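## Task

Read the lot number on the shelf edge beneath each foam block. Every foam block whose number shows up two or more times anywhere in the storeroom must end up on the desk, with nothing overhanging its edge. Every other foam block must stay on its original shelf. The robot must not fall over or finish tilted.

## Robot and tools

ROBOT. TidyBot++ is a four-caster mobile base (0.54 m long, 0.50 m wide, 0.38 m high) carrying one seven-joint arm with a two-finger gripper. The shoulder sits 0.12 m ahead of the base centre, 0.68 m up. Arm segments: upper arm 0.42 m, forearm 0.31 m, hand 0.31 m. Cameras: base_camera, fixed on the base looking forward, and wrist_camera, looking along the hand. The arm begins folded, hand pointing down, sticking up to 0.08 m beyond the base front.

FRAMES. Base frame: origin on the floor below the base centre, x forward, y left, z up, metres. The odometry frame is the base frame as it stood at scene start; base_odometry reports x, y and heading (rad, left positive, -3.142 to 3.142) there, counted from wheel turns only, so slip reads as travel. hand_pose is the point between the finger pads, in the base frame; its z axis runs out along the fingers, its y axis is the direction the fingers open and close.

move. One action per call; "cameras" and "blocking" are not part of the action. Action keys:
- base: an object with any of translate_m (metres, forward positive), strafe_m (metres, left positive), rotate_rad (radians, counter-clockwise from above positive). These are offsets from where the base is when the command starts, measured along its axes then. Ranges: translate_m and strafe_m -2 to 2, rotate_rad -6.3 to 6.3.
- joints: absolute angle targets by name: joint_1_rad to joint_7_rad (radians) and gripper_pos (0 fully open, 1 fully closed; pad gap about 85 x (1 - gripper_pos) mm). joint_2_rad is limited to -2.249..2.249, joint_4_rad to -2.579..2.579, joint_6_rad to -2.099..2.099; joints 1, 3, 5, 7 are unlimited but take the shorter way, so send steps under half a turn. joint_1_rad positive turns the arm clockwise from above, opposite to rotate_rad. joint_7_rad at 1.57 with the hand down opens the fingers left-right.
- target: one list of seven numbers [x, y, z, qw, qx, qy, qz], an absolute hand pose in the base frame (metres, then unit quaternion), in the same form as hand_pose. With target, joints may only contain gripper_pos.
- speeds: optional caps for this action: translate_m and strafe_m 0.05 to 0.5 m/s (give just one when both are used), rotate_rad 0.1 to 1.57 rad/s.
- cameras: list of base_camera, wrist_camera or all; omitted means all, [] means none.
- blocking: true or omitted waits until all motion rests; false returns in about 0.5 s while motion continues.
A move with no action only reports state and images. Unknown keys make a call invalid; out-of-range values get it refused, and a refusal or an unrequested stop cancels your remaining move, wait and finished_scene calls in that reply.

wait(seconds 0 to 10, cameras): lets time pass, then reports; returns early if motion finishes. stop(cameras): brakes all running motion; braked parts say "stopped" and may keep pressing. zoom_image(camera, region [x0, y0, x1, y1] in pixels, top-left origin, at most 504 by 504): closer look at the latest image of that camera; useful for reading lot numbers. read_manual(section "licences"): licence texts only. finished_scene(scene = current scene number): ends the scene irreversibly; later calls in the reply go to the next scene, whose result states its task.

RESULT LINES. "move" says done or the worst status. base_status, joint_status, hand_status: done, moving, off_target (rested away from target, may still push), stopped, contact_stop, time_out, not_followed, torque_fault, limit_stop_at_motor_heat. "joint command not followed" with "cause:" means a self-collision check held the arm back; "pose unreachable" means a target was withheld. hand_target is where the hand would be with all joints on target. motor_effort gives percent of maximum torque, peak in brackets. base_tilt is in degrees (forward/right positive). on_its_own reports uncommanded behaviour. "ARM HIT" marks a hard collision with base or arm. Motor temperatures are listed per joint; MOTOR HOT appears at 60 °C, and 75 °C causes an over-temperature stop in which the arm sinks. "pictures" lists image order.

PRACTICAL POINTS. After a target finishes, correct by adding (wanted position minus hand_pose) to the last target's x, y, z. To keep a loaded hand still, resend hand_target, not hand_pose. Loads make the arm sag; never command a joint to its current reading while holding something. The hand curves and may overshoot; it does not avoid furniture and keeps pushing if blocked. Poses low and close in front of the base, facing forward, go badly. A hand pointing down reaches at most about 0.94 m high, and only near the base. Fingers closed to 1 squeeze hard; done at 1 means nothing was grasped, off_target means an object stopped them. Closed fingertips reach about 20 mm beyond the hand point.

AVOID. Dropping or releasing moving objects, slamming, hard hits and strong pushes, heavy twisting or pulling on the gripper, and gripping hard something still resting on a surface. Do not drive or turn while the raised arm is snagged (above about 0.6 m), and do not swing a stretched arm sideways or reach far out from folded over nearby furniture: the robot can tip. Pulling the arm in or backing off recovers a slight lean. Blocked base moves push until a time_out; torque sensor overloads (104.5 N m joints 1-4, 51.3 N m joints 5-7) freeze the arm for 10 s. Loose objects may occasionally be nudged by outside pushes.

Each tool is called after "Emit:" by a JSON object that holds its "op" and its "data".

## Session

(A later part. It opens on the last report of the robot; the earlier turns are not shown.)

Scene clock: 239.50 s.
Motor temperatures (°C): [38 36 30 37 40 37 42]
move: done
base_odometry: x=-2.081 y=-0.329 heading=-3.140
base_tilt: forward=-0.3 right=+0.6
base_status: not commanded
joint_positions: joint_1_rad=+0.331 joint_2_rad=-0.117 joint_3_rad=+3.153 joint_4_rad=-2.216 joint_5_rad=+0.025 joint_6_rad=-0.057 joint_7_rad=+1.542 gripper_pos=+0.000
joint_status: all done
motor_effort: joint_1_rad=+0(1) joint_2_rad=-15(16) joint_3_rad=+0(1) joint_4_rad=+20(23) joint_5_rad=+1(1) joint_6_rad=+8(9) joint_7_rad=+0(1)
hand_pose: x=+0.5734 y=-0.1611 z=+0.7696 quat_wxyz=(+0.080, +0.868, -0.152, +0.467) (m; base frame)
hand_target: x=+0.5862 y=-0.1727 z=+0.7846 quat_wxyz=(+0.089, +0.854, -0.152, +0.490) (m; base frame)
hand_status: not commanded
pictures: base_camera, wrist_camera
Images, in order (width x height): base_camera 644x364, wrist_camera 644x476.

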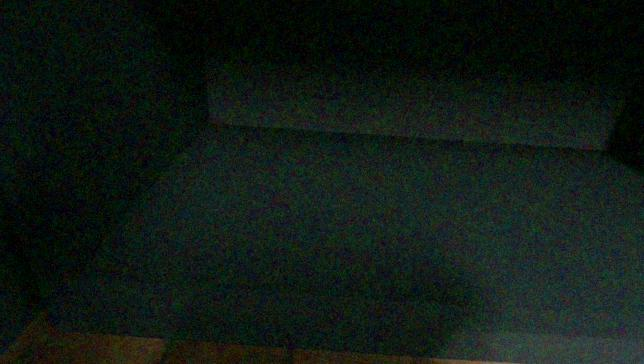

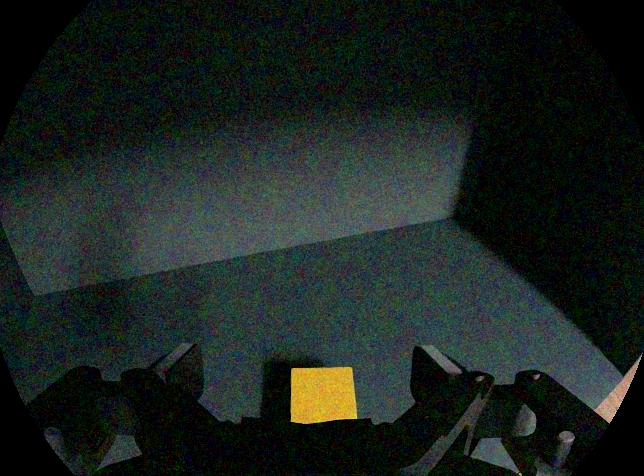

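Emit:
{"op": "move", "data": {"joints": {"joint_1_rad":0.37,"joint_2_rad":0.175,"joint_4_rad":-2.16,"joint_6_rad":0.06}, "cameras": ["wrist_camera"]}}

Emit:
{"op": "move", "data": {"joints": {"joint_2_rad":0.27,"joint_4_rad":-2.23,"joint_6_rad":0.22}, "cameras": ["wrist_camera"]}}

Scene clock: 242.20 s.
Motor temperatures (°C): [38 36 30 37 40 37 42]
move: done
base_odometry: x=-2.081 y=-0.329 heading=-3.140
base_tilt: forward=-0.3 right=+0.6
base_status: not commanded
joint_positions: joint_1_rad=+0.350 joint_2_rad=+0.158 joint_3_rad=+3.153 joint_4_rad=-2.177 joint_5_rad=+0.025 joint_6_rad=+0.005 joint_7_rad=+1.542 gripper_pos=+0.000
joint_status: all done
motor_effort: joint_1_rad=+0(1) joint_2_rad=-22(24) joint_3_rad=+0(0) joint_4_rad=+16(20) joint_5_rad=+1(1) joint_6_rad=+6(8) joint_7_rad=+0(1)
hand_pose: x=+0.6052 y=-0.1821 z=+0.6655 quat_wxyz=(+0.071, +0.904, -0.166, +0.388) (m; base frame)
hand_target: x=+0.6194 y=-0.1964 z=+0.6771 quat_wxyz=(+0.080, +0.892, -0.168, +0.412) (m; base frame)
hand_status: not commanded
pictures: wrist_camera
Images, in order (width x height): wrist_camera 644x476.

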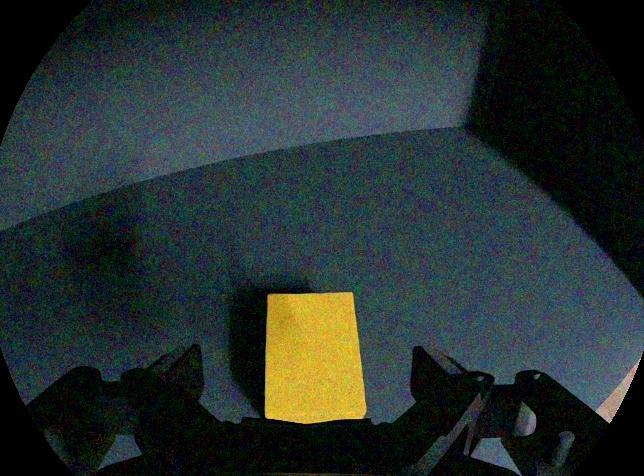

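Scene clock: 243.43 s.
Motor temperatures (°C): [38 36 30 37 40 37 42]
move: done
base_odometry: x=-2.081 y=-0.329 heading=-3.140
base_tilt: forward=-0.3 right=+0.6
base_status: not commanded
joint_positions: joint_1_rad=+0.350 joint_2_rad=+0.253 joint_3_rad=+3.153 joint_4_rad=-2.207 joint_5_rad=+0.025 joint_6_rad=+0.165 joint_7_rad=+1.542 gripper_pos=+0.000
joint_status: all done
motor_effort: joint_1_rad=-1(1) joint_2_rad=-23(25) joint_3_rad=+0(0) joint_4_rad=+15(17) joint_5_rad=+1(1) joint_6_rad=+7(8) joint_7_rad=+0(0)
hand_pose: x=+0.6218 y=-0.1870 z=+0.6386 quat_wxyz=(+0.072, +0.897, -0.164, +0.404) (m; base frame)
hand_target: x=+0.6186 y=-0.1961 z=+0.6327 quat_wxyz=(+0.080, +0.893, -0.168, +0.410) (m; base frame)
hand_status: not commanded
pictures: wrist_camera
Images, in order (width x height): wrist_camera 644x476.

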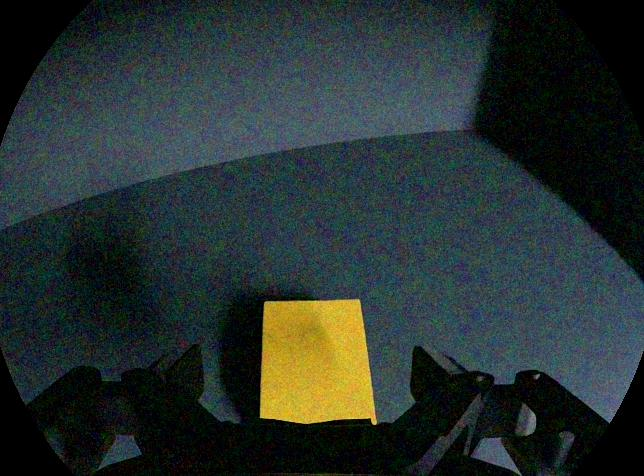

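Emit:
{"op": "move", "data": {"joints": {"joint_2_rad":0.345,"joint_4_rad":-2.29,"joint_6_rad":0.36}, "cameras": ["wrist_camera"]}}

Emit:
{"op": "move", "data": {"joints": {"joint_2_rad":0.375,"joint_4_rad":-2.32,"joint_6_rad":0.42}, "cameras": ["wrist_camera"]}}

Scene clock: 244.80 s.
Motor temperatures (°C): [38 36 30 37 40 37 42]
move: done
base_odometry: x=-2.081 y=-0.329 heading=-3.140
base_tilt: forward=-0.3 right=+0.6
base_status: not commanded
joint_positions: joint_1_rad=+0.350 joint_2_rad=+0.327 joint_3_rad=+3.153 joint_4_rad=-2.266 joint_5_rad=+0.025 joint_6_rad=+0.307 joint_7_rad=+1.542 gripper_pos=+0.000
joint_status: all done
motor_effort: joint_1_rad=+0(1) joint_2_rad=-25(26) joint_3_rad=+0(0) joint_4_rad=+13(16) joint_5_rad=+1(1) joint_6_rad=+6(8) joint_7_rad=+0(1)
hand_pose: x=+0.6198 y=-0.1852 z=+0.6075 quat_wxyz=(+0.072, +0.895, -0.163, +0.408) (m; base frame)
hand_target: x=+0.6144 y=-0.1945 z=+0.6013 quat_wxyz=(+0.080, +0.892, -0.167, +0.412) (m; base frame)
hand_status: not commanded
pictures: wrist_camera
Images, in order (width x height): wrist_camera 644x476.

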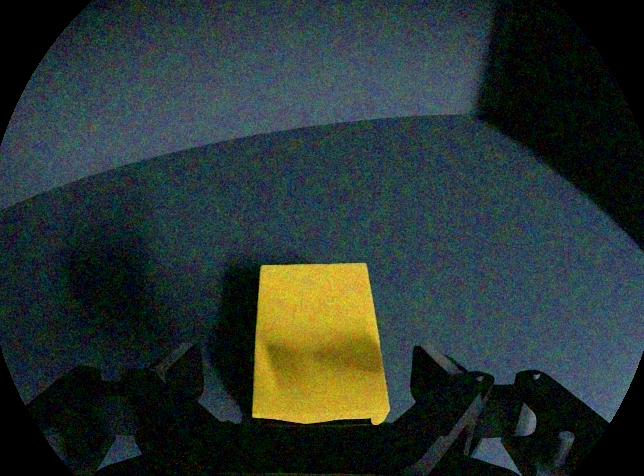

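Scene clock: 245.50 s.
Motor temperatures (°C): [38 36 30 37 40 37 42]
move: done
base_odometry: x=-2.081 y=-0.329 heading=-3.140
base_tilt: forward=-0.3 right=+0.6
base_status: not commanded
joint_positions: joint_1_rad=+0.350 joint_2_rad=+0.353 joint_3_rad=+3.153 joint_4_rad=-2.297 joint_5_rad=+0.025 joint_6_rad=+0.372 joint_7_rad=+1.542 gripper_pos=+0.000
joint_status: all done
motor_effort: joint_1_rad=+0(1) joint_2_rad=-24(26) joint_3_rad=+0(0) joint_4_rad=+12(13) joint_5_rad=+1(1) joint_6_rad=+6(8) joint_7_rad=+0(0)
hand_pose: x=+0.6171 y=-0.1837 z=+0.5975 quat_wxyz=(+0.072, +0.893, -0.162, +0.413) (m; base frame)
hand_target: x=+0.6098 y=-0.1926 z=+0.5882 quat_wxyz=(+0.080, +0.892, -0.167, +0.412) (m; base frame)
hand_status: not commanded
pictures: wrist_camera
Images, in order (width x height): wrist_camera 644x476.

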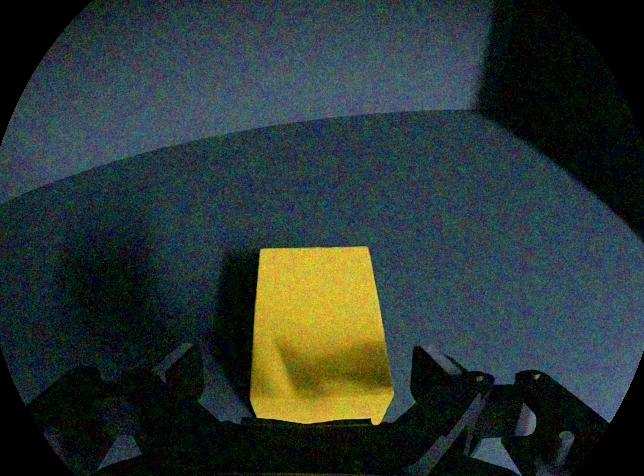

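Emit:
{"op": "move", "data": {"base": {"translate_m":0.025,"strafe_m":-0.01}, "cameras": ["wrist_camera"]}}

Emit:
{"op": "move", "data": {"joints": {"gripper_pos":0.55}, "cameras": ["wrist_camera"]}}

Emit:
{"op": "move", "data": {"joints": {"joint_2_rad":0.2,"joint_4_rad":-2.22,"joint_6_rad":0.1,"gripper_pos":0.6}, "cameras": ["wrist_camera"]}}

Scene clock: 246.57 s.
Motor temperatures (°C): [38 36 30 37 40 37 42]
move: done
base_odometry: x=-2.106 y=-0.319 heading=-3.140
base_tilt: forward=-0.3 right=+0.6
base_status: done
joint_positions: joint_1_rad=+0.352 joint_2_rad=+0.358 joint_3_rad=+3.153 joint_4_rad=-2.300 joint_5_rad=+0.025 joint_6_rad=+0.374 joint_7_rad=+1.542 gripper_pos=+0.000
joint_status: not commanded
motor_effort: joint_1_rad=+0(2) joint_2_rad=-24(26) joint_3_rad=+0(1) joint_4_rad=+12(13) joint_5_rad=+1(1) joint_6_rad=+7(7) joint_7_rad=+0(0)
hand_pose: x=+0.6149 y=-0.1836 z=+0.5935 quat_wxyz=(+0.071, +0.895, -0.163, +0.409) (m; base frame)
hand_target: x=+0.6098 y=-0.1926 z=+0.5882 quat_wxyz=(+0.080, +0.892, -0.167, +0.412) (m; base frame)
hand_status: not commanded
pictures: wrist_camera
Images, in order (width x height): wrist_camera 644x476.

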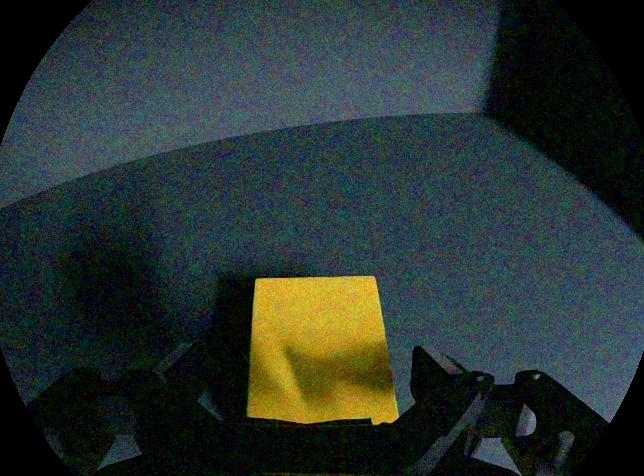

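Scene clock: 247.90 s.
Motor temperatures (°C): [38 36 30 37 40 37 42]
move: done
base_odometry: x=-2.106 y=-0.319 heading=-3.140
base_tilt: forward=-0.3 right=+0.6
base_status: not commanded
joint_positions: joint_1_rad=+0.360 joint_2_rad=+0.354 joint_3_rad=+3.154 joint_4_rad=-2.303 joint_5_rad=+0.025 joint_6_rad=+0.404 joint_7_rad=+1.542 gripper_pos=+0.550
joint_status: all done
motor_effort: joint_1_rad=+0(6) joint_2_rad=-22(25) joint_3_rad=+0(5) joint_4_rad=+10(12) joint_5_rad=+1(3) joint_6_rad=+5(7) joint_7_rad=+0(1)
hand_pose: x=+0.6181 y=-0.1903 z=+0.6022 quat_wxyz=(+0.076, +0.887, -0.166, +0.423) (m; base frame)
hand_target: x=+0.6098 y=-0.1926 z=+0.5882 quat_wxyz=(+0.080, +0.892, -0.167, +0.412) (m; base frame)
hand_status: not commanded
pictures: wrist_camera
Images, in order (width x height): wrist_camera 644x476.

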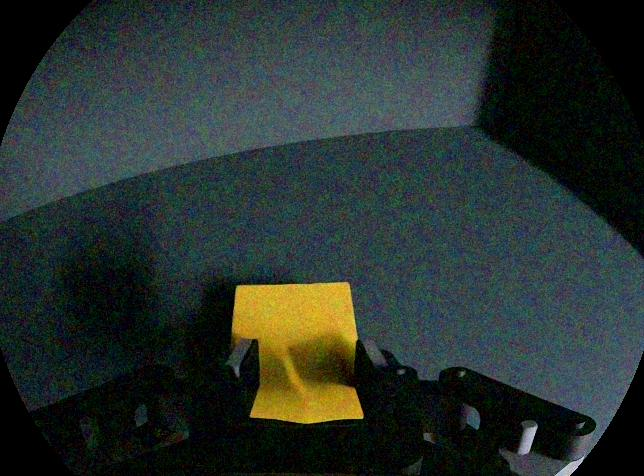

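Scene clock: 249.37 s.
Motor temperatures (°C): [38 36 30 37 40 37 42]
move: done
base_odometry: x=-2.106 y=-0.319 heading=-3.140
base_tilt: forward=-0.3 right=+0.6
base_status: not commanded
joint_positions: joint_1_rad=+0.361 joint_2_rad=+0.197 joint_3_rad=+3.154 joint_4_rad=-2.232 joint_5_rad=+0.025 joint_6_rad=+0.150 joint_7_rad=+1.542 gripper_pos=+0.600
joint_status: all done
motor_effort: joint_1_rad=+0(2) joint_2_rad=-22(26) joint_3_rad=+0(2) joint_4_rad=+15(16) joint_5_rad=+1(1) joint_6_rad=+7(9) joint_7_rad=+0(1)
hand_pose: x=+0.6082 y=-0.1889 z=+0.6541 quat_wxyz=(+0.076, +0.893, -0.169, +0.411) (m; base frame)
hand_target: x=+0.6024 y=-0.1897 z=+0.6462 quat_wxyz=(+0.076, +0.901, -0.169, +0.392) (m; base frame)
hand_status: not commanded
pictures: wrist_camera
Images, in order (width x height): wrist_camera 644x476.

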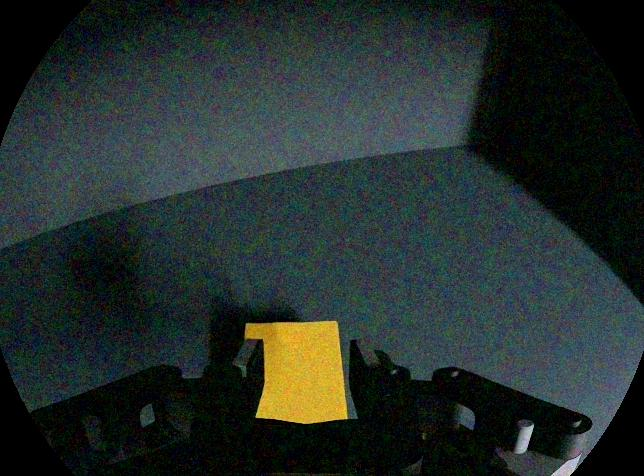

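Emit:
{"op": "move", "data": {"joints": {"joint_2_rad":0.36,"joint_4_rad":-2.30,"joint_6_rad":0.40}, "cameras": []}}

Emit:
{"op": "move", "data": {"joints": {"gripper_pos":0.0}, "cameras": ["wrist_camera"]}}

Emit:
{"op": "move", "data": {"joints": {"joint_1_rad":0.355,"joint_2_rad":0.39,"joint_4_rad":-2.335,"joint_6_rad":0.40}, "cameras": ["wrist_camera"]}}

Scene clock: 250.73 s.
Motor temperatures (°C): [38 36 30 37 40 37 42]
move: done
base_odometry: x=-2.106 y=-0.319 heading=-3.140
base_tilt: forward=-0.3 right=+0.6
base_status: not commanded
joint_positions: joint_1_rad=+0.361 joint_2_rad=+0.343 joint_3_rad=+3.154 joint_4_rad=-2.276 joint_5_rad=+0.025 joint_6_rad=+0.343 joint_7_rad=+1.542 gripper_pos=+0.600
joint_status: all done
motor_effort: joint_1_rad=-1(1) joint_2_rad=-25(26) joint_3_rad=+0(0) joint_4_rad=+12(16) joint_5_rad=+1(1) joint_6_rad=+7(8) joint_7_rad=+0(1)
hand_pose: x=+0.6192 y=-0.1916 z=+0.6039 quat_wxyz=(+0.075, +0.892, -0.168, +0.413) (m; base frame)
hand_target: x=+0.6162 y=-0.1952 z=+0.5990 quat_wxyz=(+0.082, +0.889, -0.167, +0.419) (m; base frame)
hand_status: not commanded
pictures: none
No camera images: "cameras" was empty.

Scene clock: 251.60 s.
Motor temperatures (°C): [38 36 30 37 40 37 42]
move: done
base_odometry: x=-2.106 y=-0.319 heading=-3.140
base_tilt: forward=-0.3 right=+0.6
base_status: not commanded
joint_positions: joint_1_rad=+0.361 joint_2_rad=+0.343 joint_3_rad=+3.154 joint_4_rad=-2.276 joint_5_rad=+0.025 joint_6_rad=+0.345 joint_7_rad=+1.542 gripper_pos=+0.000
joint_status: all done
motor_effort: joint_1_rad=-1(1) joint_2_rad=-25(25) joint_3_rad=+0(0) joint_4_rad=+13(13) joint_5_rad=+1(1) joint_6_rad=+7(7) joint_7_rad=+0(0)
hand_pose: x=+0.6195 y=-0.1917 z=+0.6042 quat_wxyz=(+0.075, +0.892, -0.168, +0.413) (m; base frame)
hand_target: x=+0.6162 y=-0.1952 z=+0.5990 quat_wxyz=(+0.082, +0.889, -0.167, +0.419) (m; base frame)
hand_status: not commanded
pictures: wrist_camera
Images, in order (width x height): wrist_camera 644x476.

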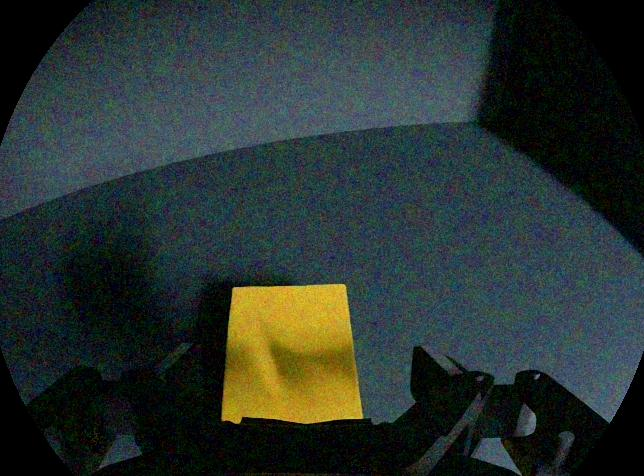

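Scene clock: 252.33 s.
Motor temperatures (°C): [38 36 30 37 40 37 42]
move: done
base_odometry: x=-2.106 y=-0.319 heading=-3.140
base_tilt: forward=-0.3 right=+0.6
base_status: not commanded
joint_positions: joint_1_rad=+0.361 joint_2_rad=+0.369 joint_3_rad=+3.154 joint_4_rad=-2.314 joint_5_rad=+0.025 joint_6_rad=+0.350 joint_7_rad=+1.542 gripper_pos=+0.000
joint_status: all done
motor_effort: joint_1_rad=-1(1) joint_2_rad=-24(26) joint_3_rad=+0(0) joint_4_rad=+12(13) joint_5_rad=+1(1) joint_6_rad=+6(8) joint_7_rad=+0(0)
hand_pose: x=+0.6012 y=-0.1844 z=+0.5774 quat_wxyz=(+0.070, +0.904, -0.170, +0.387) (m; base frame)
hand_target: x=+0.6003 y=-0.1807 z=+0.5703 quat_wxyz=(+0.073, +0.903, -0.162, +0.390) (m; base frame)
hand_status: not commanded
pictures: wrist_camera
Images, in order (width x height): wrist_camera 644x476.

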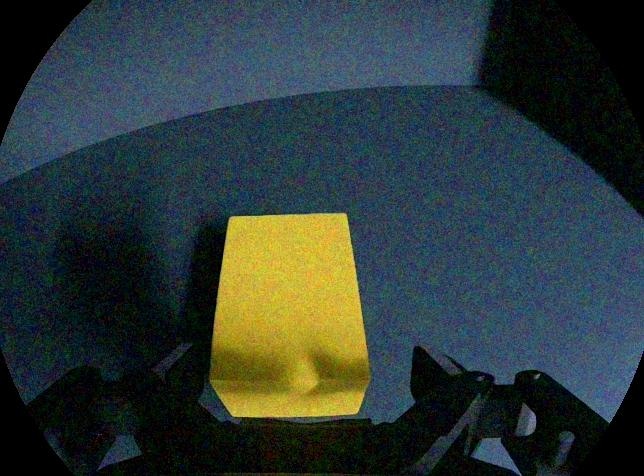

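Emit:
{"op": "move", "data": {"base": {"translate_m":0.045,"strafe_m":-0.008}, "joints": {"joint_2_rad":0.40,"joint_4_rad":-2.345}, "cameras": ["wrist_camera"]}}

Scene clock: 253.47 s.
Motor temperatures (°C): [38 36 30 37 40 37 42]
move: done
base_odometry: x=-2.151 y=-0.311 heading=-3.141
base_tilt: forward=-0.3 right=+0.6
base_status: done
joint_positions: joint_1_rad=+0.361 joint_2_rad=+0.379 joint_3_rad=+3.154 joint_4_rad=-2.328 joint_5_rad=+0.025 joint_6_rad=+0.353 joint_7_rad=+1.542 gripper_pos=+0.000
joint_status: all done
motor_effort: joint_1_rad=+0(2) joint_2_rad=-24(26) joint_3_rad=+0(1) joint_4_rad=+12(13) joint_5_rad=+1(1) joint_6_rad=+6(7) joint_7_rad=+0(0)
hand_pose: x=+0.5944 y=-0.1818 z=+0.5682 quat_wxyz=(+0.068, +0.907, -0.171, +0.378) (m; base frame)
hand_target: x=+0.5945 y=-0.1785 z=+0.5617 quat_wxyz=(+0.072, +0.907, -0.163, +0.381) (m; base frame)
hand_status: not commanded
pictures: wrist_camera
Images, in order (width x height): wrist_camera 644x476.

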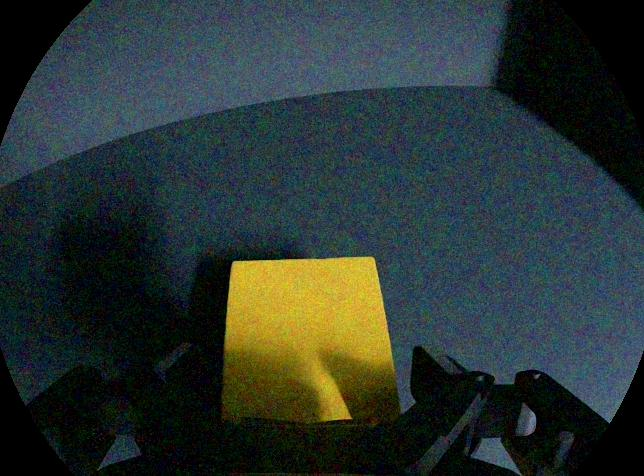

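Emit:
{"op": "move", "data": {"joints": {"gripper_pos":0.52}, "cameras": ["wrist_camera"]}}

Emit:
{"op": "move", "data": {"joints": {"joint_2_rad":0.26,"joint_4_rad":-2.29,"joint_6_rad":0.25,"gripper_pos":0.6}, "cameras": ["wrist_camera"]}}

Scene clock: 254.43 s.
Motor temperatures (°C): [38 36 30 37 40 37 42]
move: off_target
base_odometry: x=-2.151 y=-0.311 heading=-3.141
base_tilt: forward=-0.3 right=+0.6
base_status: not commanded
joint_positions: joint_1_rad=+0.361 joint_2_rad=+0.378 joint_3_rad=+3.154 joint_4_rad=-2.328 joint_5_rad=+0.025 joint_6_rad=+0.357 joint_7_rad=+1.542 gripper_pos=+0.391
joint_status: gripper_pos off_target (ended at +0.391, target +0.520)
motor_effort: joint_1_rad=-1(1) joint_2_rad=-23(25) joint_3_rad=+0(0) joint_4_rad=+10(11) joint_5_rad=+1(1) joint_6_rad=+6(7) joint_7_rad=+0(1)
hand_pose: x=+0.5952 y=-0.1821 z=+0.5693 quat_wxyz=(+0.069, +0.907, -0.170, +0.380) (m; base frame)
hand_target: x=+0.5945 y=-0.1785 z=+0.5617 quat_wxyz=(+0.072, +0.907, -0.163, +0.381) (m; base frame)
hand_status: not commanded
pictures: wrist_camera
Images, in order (width x height): wrist_camera 644x476.

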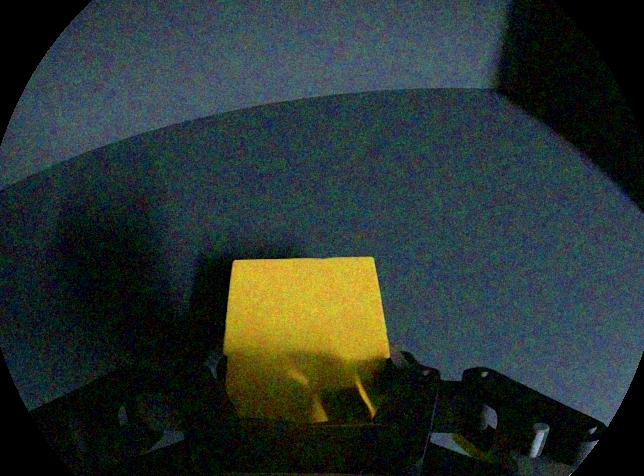

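Scene clock: 255.50 s.
Motor temperatures (°C): [38 36 30 37 40 37 42]
move: off_target
base_odometry: x=-2.151 y=-0.311 heading=-3.141
base_tilt: forward=-0.3 right=+0.6
base_status: not commanded
joint_positions: joint_1_rad=+0.361 joint_2_rad=+0.258 joint_3_rad=+3.154 joint_4_rad=-2.303 joint_5_rad=+0.025 joint_6_rad=+0.294 joint_7_rad=+1.542 gripper_pos=+0.391
joint_status: gripper_pos off_target (ended at +0.391, target +0.600); the others done
motor_effort: joint_1_rad=+0(1) joint_2_rad=-22(27) joint_3_rad=+0(0) joint_4_rad=+13(14) joint_5_rad=+1(1) joint_6_rad=+6(8) joint_7_rad=+0(0)
hand_pose: x=+0.6033 y=-0.1857 z=+0.6260 quat_wxyz=(+0.076, +0.890, -0.168, +0.417) (m; base frame)
hand_target: x=+0.6018 y=-0.1812 z=+0.6201 quat_wxyz=(+0.075, +0.898, -0.162, +0.402) (m; base frame)
hand_status: not commanded
pictures: wrist_camera
Images, in order (width x height): wrist_camera 644x476.

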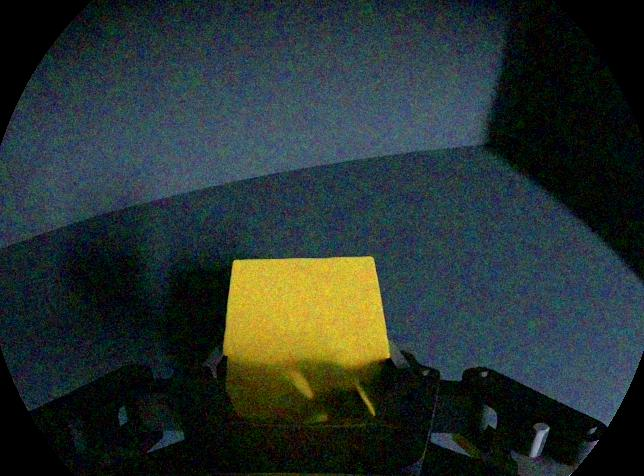

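Emit:
{"op": "move", "data": {"joints": {"joint_2_rad":0.1,"joint_4_rad":-2.2,"joint_6_rad":0.0}, "cameras": []}}

Emit:
{"op": "move", "data": {"base": {"translate_m":-0.5,"strafe_m":-0.1}, "cameras": ["wrist_camera"]}}

Emit:
{"op": "move", "data": {"joints": {"joint_1_rad":0.0,"joint_2_rad":-0.8,"joint_4_rad":-2.0,"joint_6_rad":-1.35}, "base": {"translate_m":-1.25,"strafe_m":-0.256}, "cameras": []}}

Emit:
{"op": "move", "data": {"base": {"rotate_rad":-1.571}, "cameras": []}}

Emit:
{"op": "move", "data": {"target": [0.58, 0.0, 0.92, 0, 1, 0, 0]}}

Scene clock: 257.20 s.
Motor temperatures (°C): [38 36 30 37 40 37 42]
move: done
base_odometry: x=-2.151 y=-0.311 heading=-3.141
base_tilt: forward=-0.3 right=+0.6
base_status: not commanded
joint_positions: joint_1_rad=+0.361 joint_2_rad=+0.098 joint_3_rad=+3.154 joint_4_rad=-2.213 joint_5_rad=+0.025 joint_6_rad=+0.050 joint_7_rad=+1.542 gripper_pos=+0.391
joint_status: all done
motor_effort: joint_1_rad=-1(1) joint_2_rad=-20(24) joint_3_rad=+0(0) joint_4_rad=+16(18) joint_5_rad=+1(1) joint_6_rad=+7(8) joint_7_rad=+0(0)
hand_pose: x=+0.5976 y=-0.1854 z=+0.6902 quat_wxyz=(+0.078, +0.889, -0.169, +0.419) (m; base frame)
hand_target: x=+0.5952 y=-0.1787 z=+0.6836 quat_wxyz=(+0.075, +0.898, -0.162, +0.402) (m; base frame)
hand_status: not commanded
pictures: none
No camera images: "cameras" was empty.

Scene clock: 259.57 s.
Motor temperatures (°C): [38 36 30 37 40 37 42]
move: done
base_odometry: x=-1.651 y=-0.210 heading=-3.140
base_tilt: forward=-0.4 right=+0.6
base_status: done
joint_positions: joint_1_rad=+0.360 joint_2_rad=+0.095 joint_3_rad=+3.154 joint_4_rad=-2.212 joint_5_rad=+0.025 joint_6_rad=+0.044 joint_7_rad=+1.542 gripper_pos=+0.391
joint_status: not commanded
motor_effort: joint_1_rad=+0(2) joint_2_rad=-20(23) joint_3_rad=+0(2) joint_4_rad=+17(19) joint_5_rad=+1(1) joint_6_rad=+7(8) joint_7_rad=+0(1)
hand_pose: x=+0.5971 y=-0.1850 z=+0.6908 quat_wxyz=(+0.078, +0.889, -0.169, +0.418) (m; base frame)
hand_target: x=+0.5952 y=-0.1787 z=+0.6836 quat_wxyz=(+0.075, +0.898, -0.162, +0.402) (m; base frame)
hand_status: not commanded
pictures: wrist_camera
Images, in order (width x height): wrist_camera 644x476.

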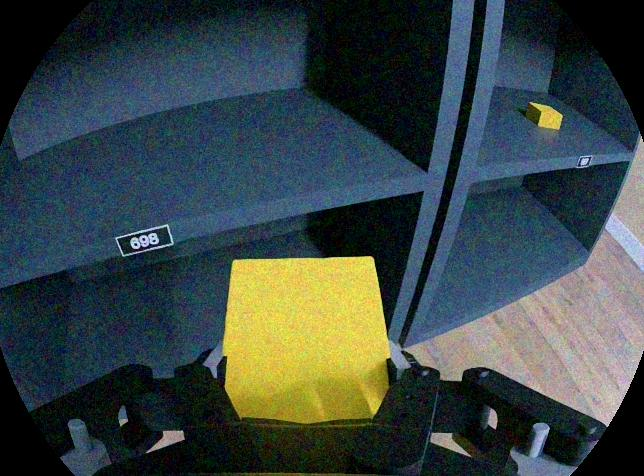

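Scene clock: 263.43 s.
Motor temperatures (°C): [38 36 30 37 40 37 42]
move: done
base_odometry: x=-0.402 y=+0.048 heading=-3.140
base_tilt: forward=-0.4 right=+0.6
base_status: done
joint_positions: joint_1_rad=+0.019 joint_2_rad=-0.790 joint_3_rad=+3.154 joint_4_rad=-2.017 joint_5_rad=+0.025 joint_6_rad=-1.304 joint_7_rad=+1.542 gripper_pos=+0.391
joint_status: all done
motor_effort: joint_1_rad=+0(1) joint_2_rad=+7(23) joint_3_rad=+1(1) joint_4_rad=+19(22) joint_5_rad=+1(1) joint_6_rad=+5(8) joint_7_rad=+0(1)
hand_pose: x=+0.2945 y=-0.0123 z=+0.8293 quat_wxyz=(+0.008, +0.953, -0.029, +0.301) (m; base frame)
hand_target: x=+0.2838 y=-0.0002 z=+0.8305 quat_wxyz=(-0.001, +0.957, -0.001, +0.292) (m; base frame)
hand_status: not commanded
pictures: none
No camera images: "cameras" was empty.

Scene clock: 265.73 s.
Motor temperatures (°C): [38 36 30 37 40 37 42]
move: done
base_odometry: x=-0.402 y=+0.048 heading=+1.573
base_tilt: forward=-0.3 right=+0.6
base_status: done
joint_positions: joint_1_rad=+0.017 joint_2_rad=-0.790 joint_3_rad=+3.154 joint_4_rad=-2.016 joint_5_rad=+0.025 joint_6_rad=-1.304 joint_7_rad=+1.542 gripper_pos=+0.391
joint_status: not commanded
motor_effort: joint_1_rad=-1(1) joint_2_rad=+6(8) joint_3_rad=+1(2) joint_4_rad=+19(21) joint_5_rad=+1(1) joint_6_rad=+5(6) joint_7_rad=+0(1)
hand_pose: x=+0.2945 y=-0.0119 z=+0.8294 quat_wxyz=(+0.008, +0.953, -0.028, +0.301) (m; base frame)
hand_target: x=+0.2838 y=-0.0002 z=+0.8305 quat_wxyz=(-0.001, +0.957, -0.001, +0.292) (m; base frame)
hand_status: not commanded
pictures: none
No camera images: "cameras" was empty.

Scene clock: 268.53 s.
Motor temperatures (°C): [38 36 30 37 40 37 42]
move: off_target
base_odometry: x=-0.402 y=+0.048 heading=+1.573
base_tilt: forward=-0.3 right=+0.6
base_status: not commanded
joint_positions: joint_1_rad=+0.009 joint_2_rad=+0.483 joint_3_rad=+3.173 joint_4_rad=-0.467 joint_5_rad=+0.025 joint_6_rad=-2.039 joint_7_rad=+1.542 gripper_pos=+0.392
joint_status: not commanded
motor_effort: joint_1_rad=-1(1) joint_2_rad=-32(33) joint_3_rad=+0(1) joint_4_rad=+15(20) joint_5_rad=+1(1) joint_6_rad=+2(6) joint_7_rad=+0(1)
hand_pose: x=+0.6173 y=-0.0200 z=+0.9295 quat_wxyz=(+0.018, +0.996, -0.038, +0.076) (m; base frame)
hand_target: x=+0.6093 y=-0.0004 z=+0.9214 quat_wxyz=(+0.001, +0.999, +0.000, +0.047) (m; base frame)
hand_status: off_target (0.043 m and 10.0 deg from the pose sent, 0.300 m and 35.2 deg at the start; a joint's target at an end of its range on 75 of 75 steps)
pictures: base_camera, wrist_camera
Images, in order (width x height): base_camera 644x364, wrist_camera 644x476.

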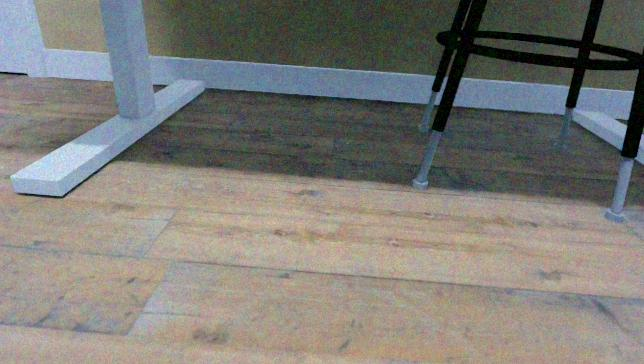

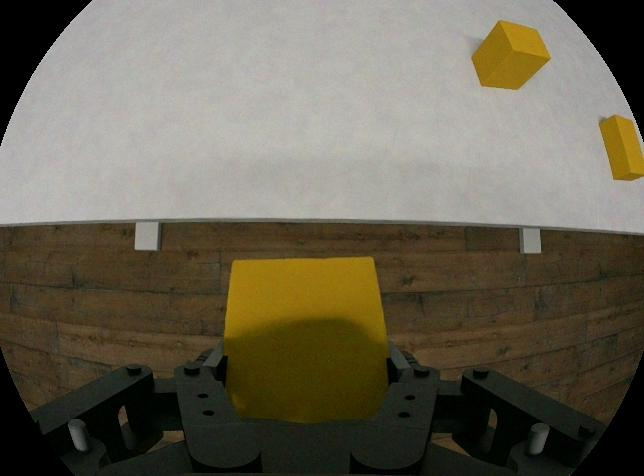

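Emit:
{"op": "move", "data": {"base": {"translate_m":0.31}, "cameras": []}}

Emit:
{"op": "move", "data": {"target": [0.61, 0.0, 0.84, 0, 1, 0, 0], "cameras": ["wrist_camera"]}}

Emit:
{"op": "move", "data": {"target": [0.61, 0.0, 0.818, 0, 1, 0, 0], "cameras": ["wrist_camera"]}}

Emit:
{"op": "move", "data": {"target": [0.61, 0.0, 0.803, 0, 1, 0, 0], "cameras": ["wrist_camera"]}}

Emit:
{"op": "move", "data": {"target": [0.61, 0.0, 0.79, 0, 1, 0, 0], "cameras": ["wrist_camera"]}}

Scene clock: 270.73 s.
Motor temperatures (°C): [38 36 30 37 40 37 42]
move: done
base_odometry: x=-0.402 y=+0.358 heading=+1.572
base_tilt: forward=-0.3 right=+0.6
base_status: done
joint_positions: joint_1_rad=+0.007 joint_2_rad=+0.496 joint_3_rad=+3.174 joint_4_rad=-0.464 joint_5_rad=+0.025 joint_6_rad=-2.046 joint_7_rad=+1.542 gripper_pos=+0.392
joint_status: not commanded
motor_effort: joint_1_rad=+0(1) joint_2_rad=-32(35) joint_3_rad=+0(0) joint_4_rad=+15(16) joint_5_rad=+1(1) joint_6_rad=+2(3) joint_7_rad=+0(1)
hand_pose: x=+0.6186 y=-0.0195 z=+0.9239 quat_wxyz=(+0.019, +0.997, -0.038, +0.068) (m; base frame)
hand_target: x=+0.6093 y=-0.0004 z=+0.9214 quat_wxyz=(+0.001, +0.999, +0.000, +0.047) (m; base frame)
hand_status: not commanded
pictures: none
No camera images: "cameras" was empty.

Scene clock: 272.20 s.
Motor temperatures (°C): [38 36 30 37 40 37 42]
move: done
base_odometry: x=-0.402 y=+0.358 heading=+1.572
base_tilt: forward=-0.3 right=+0.6
base_status: not commanded
joint_positions: joint_1_rad=+0.004 joint_2_rad=+0.476 joint_3_rad=+3.174 joint_4_rad=-0.767 joint_5_rad=+0.025 joint_6_rad=-1.929 joint_7_rad=+1.542 gripper_pos=+0.392
joint_status: not commanded
motor_effort: joint_1_rad=-1(1) joint_2_rad=-32(34) joint_3_rad=+0(0) joint_4_rad=+16(17) joint_5_rad=+1(1) joint_6_rad=+0(2) joint_7_rad=+0(1)
hand_pose: x=+0.5999 y=-0.0191 z=+0.8461 quat_wxyz=(+0.019, +0.999, -0.035, -0.015) (m; base frame)
hand_target: x=+0.6100 y=+0.0000 z=+0.8400 quat_wxyz=(+0.000, +1.000, +0.000, +0.000) (m; base frame)
hand_status: done (0.023 m and 4.9 deg from the pose sent, 0.087 m and 9.2 deg at the start)
pictures: wrist_camera
Images, in order (width x height): wrist_camera 644x476.

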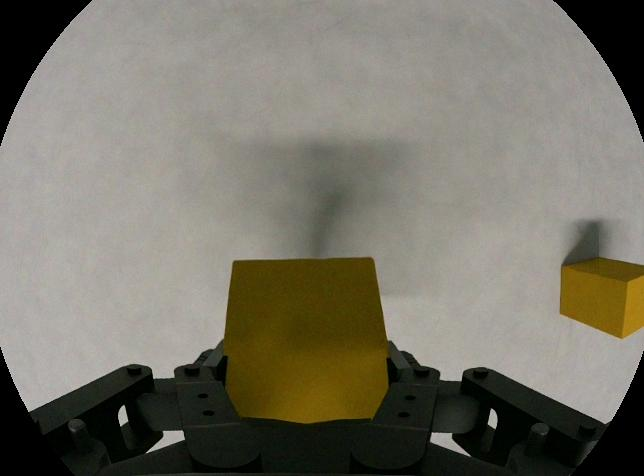

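Scene clock: 273.13 s.
Motor temperatures (°C): [38 36 30 37 40 37 42]
move: done
base_odometry: x=-0.402 y=+0.358 heading=+1.572
base_tilt: forward=-0.3 right=+0.6
base_status: not commanded
joint_positions: joint_1_rad=+0.003 joint_2_rad=+0.456 joint_3_rad=+3.174 joint_4_rad=-0.869 joint_5_rad=+0.025 joint_6_rad=-1.847 joint_7_rad=+1.542 gripper_pos=+0.392
joint_status: not commanded
motor_effort: joint_1_rad=+0(1) joint_2_rad=-32(34) joint_3_rad=+0(0) joint_4_rad=+17(17) joint_5_rad=+1(1) joint_6_rad=+0(1) joint_7_rad=+0(1)
hand_pose: x=+0.5997 y=-0.0196 z=+0.8248 quat_wxyz=(+0.019, +0.999, -0.034, -0.015) (m; base frame)
hand_target: x=+0.6100 y=+0.0000 z=+0.8180 quat_wxyz=(+0.000, +1.000, +0.000, +0.000) (m; base frame)
hand_status: done (0.023 m and 4.8 deg from the pose sent, 0.035 m and 4.9 deg at the start)
pictures: wrist_camera
Images, in order (width x height): wrist_camera 644x476.

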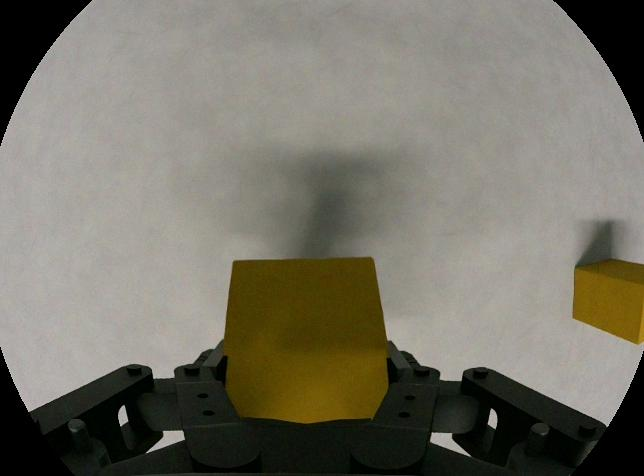

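Scene clock: 273.93 s.
Motor temperatures (°C): [38 36 30 37 40 37 42]
move: done
base_odometry: x=-0.402 y=+0.358 heading=+1.572
base_tilt: forward=-0.3 right=+0.6
base_status: not commanded
joint_positions: joint_1_rad=+0.003 joint_2_rad=+0.446 joint_3_rad=+3.174 joint_4_rad=-0.933 joint_5_rad=+0.025 joint_6_rad=-1.791 joint_7_rad=+1.542 gripper_pos=+0.392
joint_status: not commanded
motor_effort: joint_1_rad=+0(1) joint_2_rad=-31(34) joint_3_rad=+0(0) joint_4_rad=+17(18) joint_5_rad=+1(1) joint_6_rad=+0(1) joint_7_rad=+0(1)
hand_pose: x=+0.6001 y=-0.0200 z=+0.8102 quat_wxyz=(+0.019, +0.999, -0.033, -0.014) (m; base frame)
hand_target: x=+0.6100 y=+0.0000 z=+0.8030 quat_wxyz=(+0.000, +1.000, +0.000, +0.000) (m; base frame)
hand_status: done (0.023 m and 4.7 deg from the pose sent, 0.031 m and 4.8 deg at the start)
pictures: wrist_camera
Images, in order (width x height): wrist_camera 644x476.

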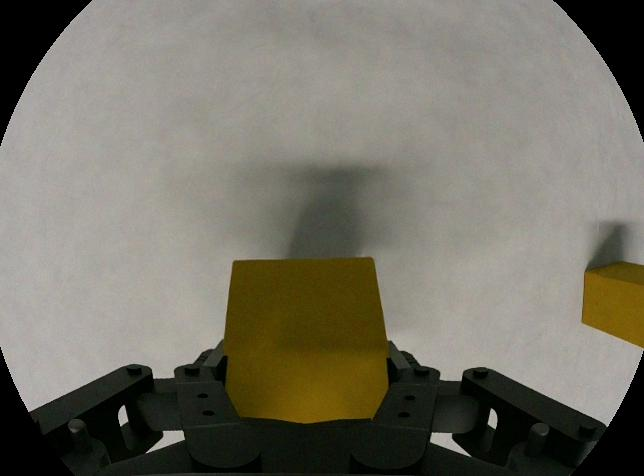

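Scene clock: 274.67 s.
Motor temperatures (°C): [38 36 30 37 40 37 42]
move: done
base_odometry: x=-0.402 y=+0.358 heading=+1.572
base_tilt: forward=-0.3 right=+0.6
base_status: not commanded
joint_positions: joint_1_rad=+0.003 joint_2_rad=+0.440 joint_3_rad=+3.174 joint_4_rad=-0.984 joint_5_rad=+0.025 joint_6_rad=-1.746 joint_7_rad=+1.542 gripper_pos=+0.392
joint_status: not commanded
motor_effort: joint_1_rad=-1(1) joint_2_rad=-31(34) joint_3_rad=+0(0) joint_4_rad=+17(18) joint_5_rad=+1(1) joint_6_rad=+0(1) joint_7_rad=+0(1)
hand_pose: x=+0.6005 y=-0.0203 z=+0.7975 quat_wxyz=(+0.019, +0.999, -0.032, -0.014) (m; base frame)
hand_target: x=+0.6100 y=+0.0000 z=+0.7900 quat_wxyz=(+0.000, +1.000, +0.000, +0.000) (m; base frame)
hand_status: done (0.024 m and 4.6 deg from the pose sent, 0.030 m and 4.7 deg at the start)
pictures: wrist_camera
Images, in order (width x height): wrist_camera 644x476.

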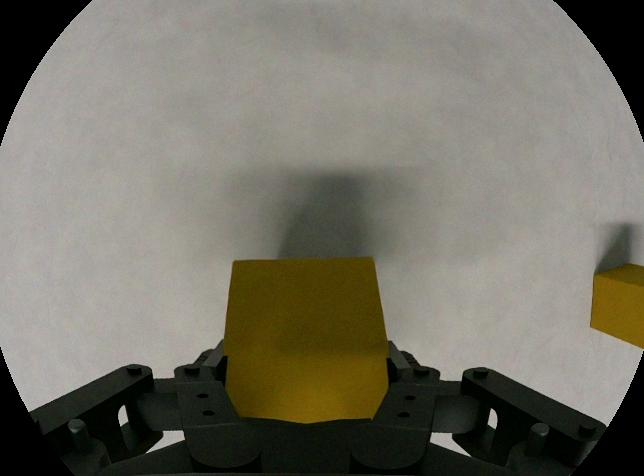

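Emit:
{"op": "move", "data": {"target": [0.61, 0.0, 0.778, 0, 1, 0, 0], "cameras": []}}

Emit:
{"op": "move", "data": {"target": [0.61, 0.0, 0.766, 0, 1, 0, 0], "cameras": ["wrist_camera"]}}

Emit:
{"op": "move", "data": {"target": [0.61, 0.0, 0.756, 0, 1, 0, 0], "cameras": ["wrist_camera"]}}

Scene clock: 276.67 s.
Motor temperatures (°C): [38 36 30 37 40 37 42]
move: done
base_odometry: x=-0.402 y=+0.358 heading=+1.572
base_tilt: forward=-0.3 right=+0.6
base_status: not commanded
joint_positions: joint_1_rad=+0.003 joint_2_rad=+0.436 joint_3_rad=+3.174 joint_4_rad=-1.028 joint_5_rad=+0.025 joint_6_rad=-1.704 joint_7_rad=+1.542 gripper_pos=+0.392
joint_status: not commanded
motor_effort: joint_1_rad=-1(1) joint_2_rad=-32(33) joint_3_rad=+0(0) joint_4_rad=+17(18) joint_5_rad=+1(1) joint_6_rad=+0(1) joint_7_rad=+0(1)
hand_pose: x=+0.6008 y=-0.0206 z=+0.7859 quat_wxyz=(+0.019, +0.999, -0.032, -0.013) (m; base frame)
hand_target: x=+0.6100 y=+0.0000 z=+0.7780 quat_wxyz=(+0.000, +1.000, +0.000, +0.000) (m; base frame)
hand_status: done (0.024 m and 4.5 deg from the pose sent, 0.030 m and 4.6 deg at the start)
pictures: none
No camera images: "cameras" was empty.

Scene clock: 277.63 s.
Motor temperatures (°C): [38 36 30 37 40 37 42]
move: done
base_odometry: x=-0.402 y=+0.358 heading=+1.572
base_tilt: forward=-0.3 right=+0.6
base_status: not commanded
joint_positions: joint_1_rad=+0.003 joint_2_rad=+0.424 joint_3_rad=+3.174 joint_4_rad=-1.066 joint_5_rad=+0.025 joint_6_rad=-1.666 joint_7_rad=+1.542 gripper_pos=+0.392
joint_status: not commanded
motor_effort: joint_1_rad=+0(1) joint_2_rad=-31(32) joint_3_rad=+0(0) joint_4_rad=+17(18) joint_5_rad=+1(1) joint_6_rad=+0(2) joint_7_rad=+0(1)
hand_pose: x=+0.6007 y=-0.0208 z=+0.7794 quat_wxyz=(+0.019, +0.999, -0.032, -0.008) (m; base frame)
hand_target: x=+0.6100 y=+0.0000 z=+0.7660 quat_wxyz=(+0.000, +1.000, +0.000, +0.000) (m; base frame)
hand_status: done (0.026 m and 4.3 deg from the pose sent, 0.030 m and 4.5 deg at the start)
pictures: wrist_camera
Images, in order (width x height): wrist_camera 644x476.

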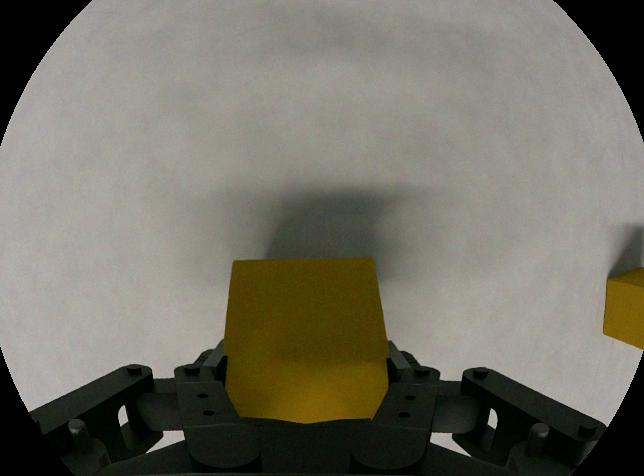

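Scene clock: 278.27 s.
Motor temperatures (°C): [38 36 30 37 40 37 42]
move: done
base_odometry: x=-0.402 y=+0.358 heading=+1.572
base_tilt: forward=-0.3 right=+0.6
base_status: not commanded
joint_positions: joint_1_rad=+0.003 joint_2_rad=+0.411 joint_3_rad=+3.174 joint_4_rad=-1.090 joint_5_rad=+0.025 joint_6_rad=-1.642 joint_7_rad=+1.542 gripper_pos=+0.392
joint_status: not commanded
motor_effort: joint_1_rad=+0(1) joint_2_rad=-26(31) joint_3_rad=+0(0) joint_4_rad=+15(17) joint_5_rad=+1(1) joint_6_rad=+2(2) joint_7_rad=+0(1)
hand_pose: x=+0.6001 y=-0.0208 z=+0.7784 quat_wxyz=(+0.019, +0.999, -0.031, +0.000) (m; base frame)
hand_target: x=+0.6100 y=+0.0000 z=+0.7560 quat_wxyz=(+0.000, +1.000, +0.000, +0.000) (m; base frame)
hand_status: done (0.032 m and 4.2 deg from the pose sent, 0.033 m and 4.3 deg at the start)
pictures: wrist_camera
Images, in order (width x height): wrist_camera 644x476.

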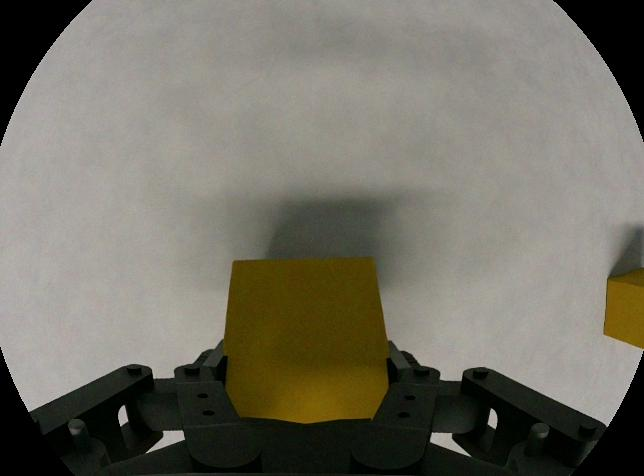

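Emit:
{"op": "move", "data": {"target": [0.64, 0.0, 0.84, 0, 0.906, 0, 0.423], "cameras": []}}

Emit:
{"op": "move", "data": {"target": [0.64, 0.0, 0.80, 0, 0.906, 0, 0.423], "cameras": ["wrist_camera"]}}

Emit:
{"op": "move", "data": {"target": [0.64, 0.0, 0.78, 0, 0.906, 0, 0.423], "cameras": ["wrist_camera"]}}

Emit:
{"op": "move", "data": {"target": [0.64, 0.0, 0.765, 0, 0.906, 0, 0.423], "cameras": ["wrist_camera"]}}

Scene clock: 281.03 s.
Motor temperatures (°C): [38 36 30 37 40 37 42]
move: done
base_odometry: x=-0.402 y=+0.358 heading=+1.572
base_tilt: forward=-0.3 right=+0.6
base_status: not commanded
joint_positions: joint_1_rad=+0.003 joint_2_rad=-0.055 joint_3_rad=+3.174 joint_4_rad=-1.800 joint_5_rad=+0.025 joint_6_rad=-0.557 joint_7_rad=+1.542 gripper_pos=+0.392
joint_status: not commanded
motor_effort: joint_1_rad=-1(1) joint_2_rad=-19(29) joint_3_rad=+0(1) joint_4_rad=+21(22) joint_5_rad=+1(2) joint_6_rad=+6(7) joint_7_rad=+0(1)
hand_pose: x=+0.6370 y=-0.0209 z=+0.8393 quat_wxyz=(+0.011, +0.913, -0.022, +0.407) (m; base frame)
hand_target: x=+0.6400 y=+0.0000 z=+0.8400 quat_wxyz=(+0.000, +0.906, +0.000, +0.423) (m; base frame)
hand_status: done (0.021 m and 3.4 deg from the pose sent, 0.076 m and 50.3 deg at the start)
pictures: none
No camera images: "cameras" was empty.

Scene clock: 282.30 s.
Motor temperatures (°C): [37 36 30 37 40 37 42]
move: done
base_odometry: x=-0.402 y=+0.358 heading=+1.572
base_tilt: forward=-0.3 right=+0.6
base_status: not commanded
joint_positions: joint_1_rad=+0.003 joint_2_rad=-0.051 joint_3_rad=+3.174 joint_4_rad=-1.913 joint_5_rad=+0.025 joint_6_rad=-0.423 joint_7_rad=+1.542 gripper_pos=+0.392
joint_status: not commanded
motor_effort: joint_1_rad=+0(1) joint_2_rad=-18(19) joint_3_rad=+0(0) joint_4_rad=+21(22) joint_5_rad=+1(1) joint_6_rad=+7(8) joint_7_rad=+0(1)
hand_pose: x=+0.6338 y=-0.0198 z=+0.8080 quat_wxyz=(+0.010, +0.909, -0.021, +0.415) (m; base frame)
hand_target: x=+0.6400 y=+0.0000 z=+0.8000 quat_wxyz=(+0.000, +0.906, +0.000, +0.423) (m; base frame)
hand_status: done (0.022 m and 2.8 deg from the pose sent, 0.045 m and 3.4 deg at the start)
pictures: wrist_camera
Images, in order (width x height): wrist_camera 644x476.

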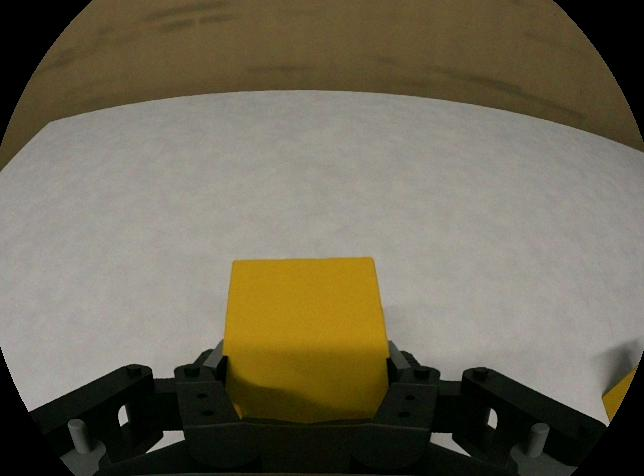

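Scene clock: 283.33 s.
Motor temperatures (°C): [37 36 30 37 40 37 42]
move: done
base_odometry: x=-0.402 y=+0.358 heading=+1.572
base_tilt: forward=-0.3 right=+0.6
base_status: not commanded
joint_positions: joint_1_rad=+0.003 joint_2_rad=-0.037 joint_3_rad=+3.174 joint_4_rad=-1.964 joint_5_rad=+0.025 joint_6_rad=-0.349 joint_7_rad=+1.543 gripper_pos=+0.392
joint_status: not commanded
motor_effort: joint_1_rad=-1(1) joint_2_rad=-18(20) joint_3_rad=+0(0) joint_4_rad=+21(22) joint_5_rad=+1(1) joint_6_rad=+7(8) joint_7_rad=+0(1)
hand_pose: x=+0.6352 y=-0.0192 z=+0.7913 quat_wxyz=(+0.010, +0.907, -0.020, +0.420) (m; base frame)
hand_target: x=+0.6400 y=+0.0000 z=+0.7800 quat_wxyz=(+0.000, +0.906, +0.000, +0.423) (m; base frame)
hand_status: done (0.023 m and 2.5 deg from the pose sent, 0.035 m and 2.8 deg at the start)
pictures: wrist_camera
Images, in order (width x height): wrist_camera 644x476.

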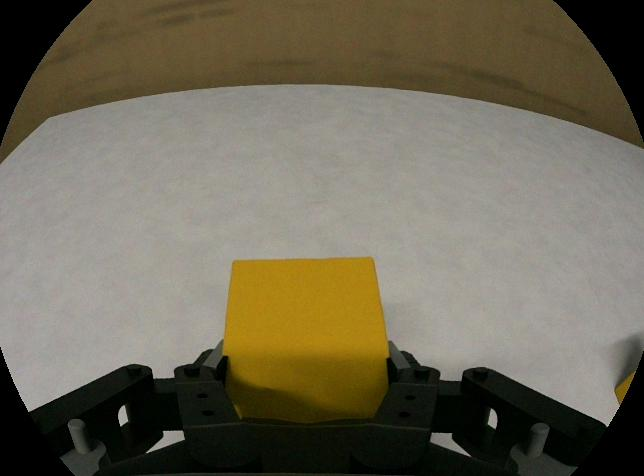

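Scene clock: 284.10 s.
Motor temperatures (°C): [37 36 30 37 40 37 42]
move: done
base_odometry: x=-0.402 y=+0.358 heading=+1.572
base_tilt: forward=-0.3 right=+0.6
base_status: not commanded
joint_positions: joint_1_rad=+0.003 joint_2_rad=-0.022 joint_3_rad=+3.173 joint_4_rad=-2.000 joint_5_rad=+0.025 joint_6_rad=-0.294 joint_7_rad=+1.546 gripper_pos=+0.392
joint_status: not commanded
motor_effort: joint_1_rad=-1(1) joint_2_rad=-18(20) joint_3_rad=+0(0) joint_4_rad=+20(22) joint_5_rad=+1(1) joint_6_rad=+7(7) joint_7_rad=+0(1)
hand_pose: x=+0.6363 y=-0.0187 z=+0.7772 quat_wxyz=(+0.010, +0.907, -0.018, +0.421) (m; base frame)
hand_target: x=+0.6400 y=+0.0000 z=+0.7650 quat_wxyz=(+0.000, +0.906, +0.000, +0.423) (m; base frame)
hand_status: done (0.023 m and 2.3 deg from the pose sent, 0.033 m and 2.5 deg at the start)
pictures: wrist_camera
Images, in order (width x height): wrist_camera 644x476.

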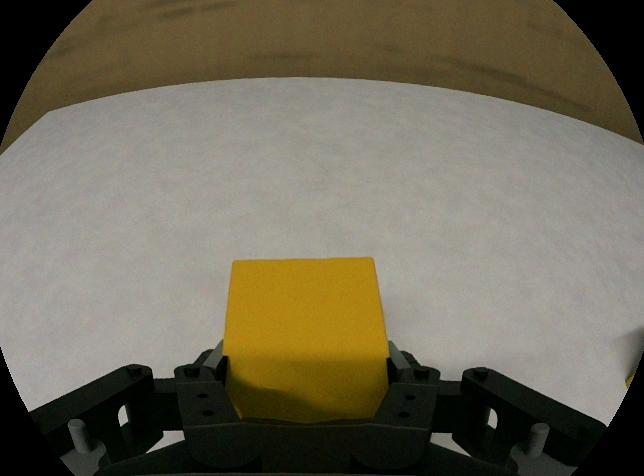

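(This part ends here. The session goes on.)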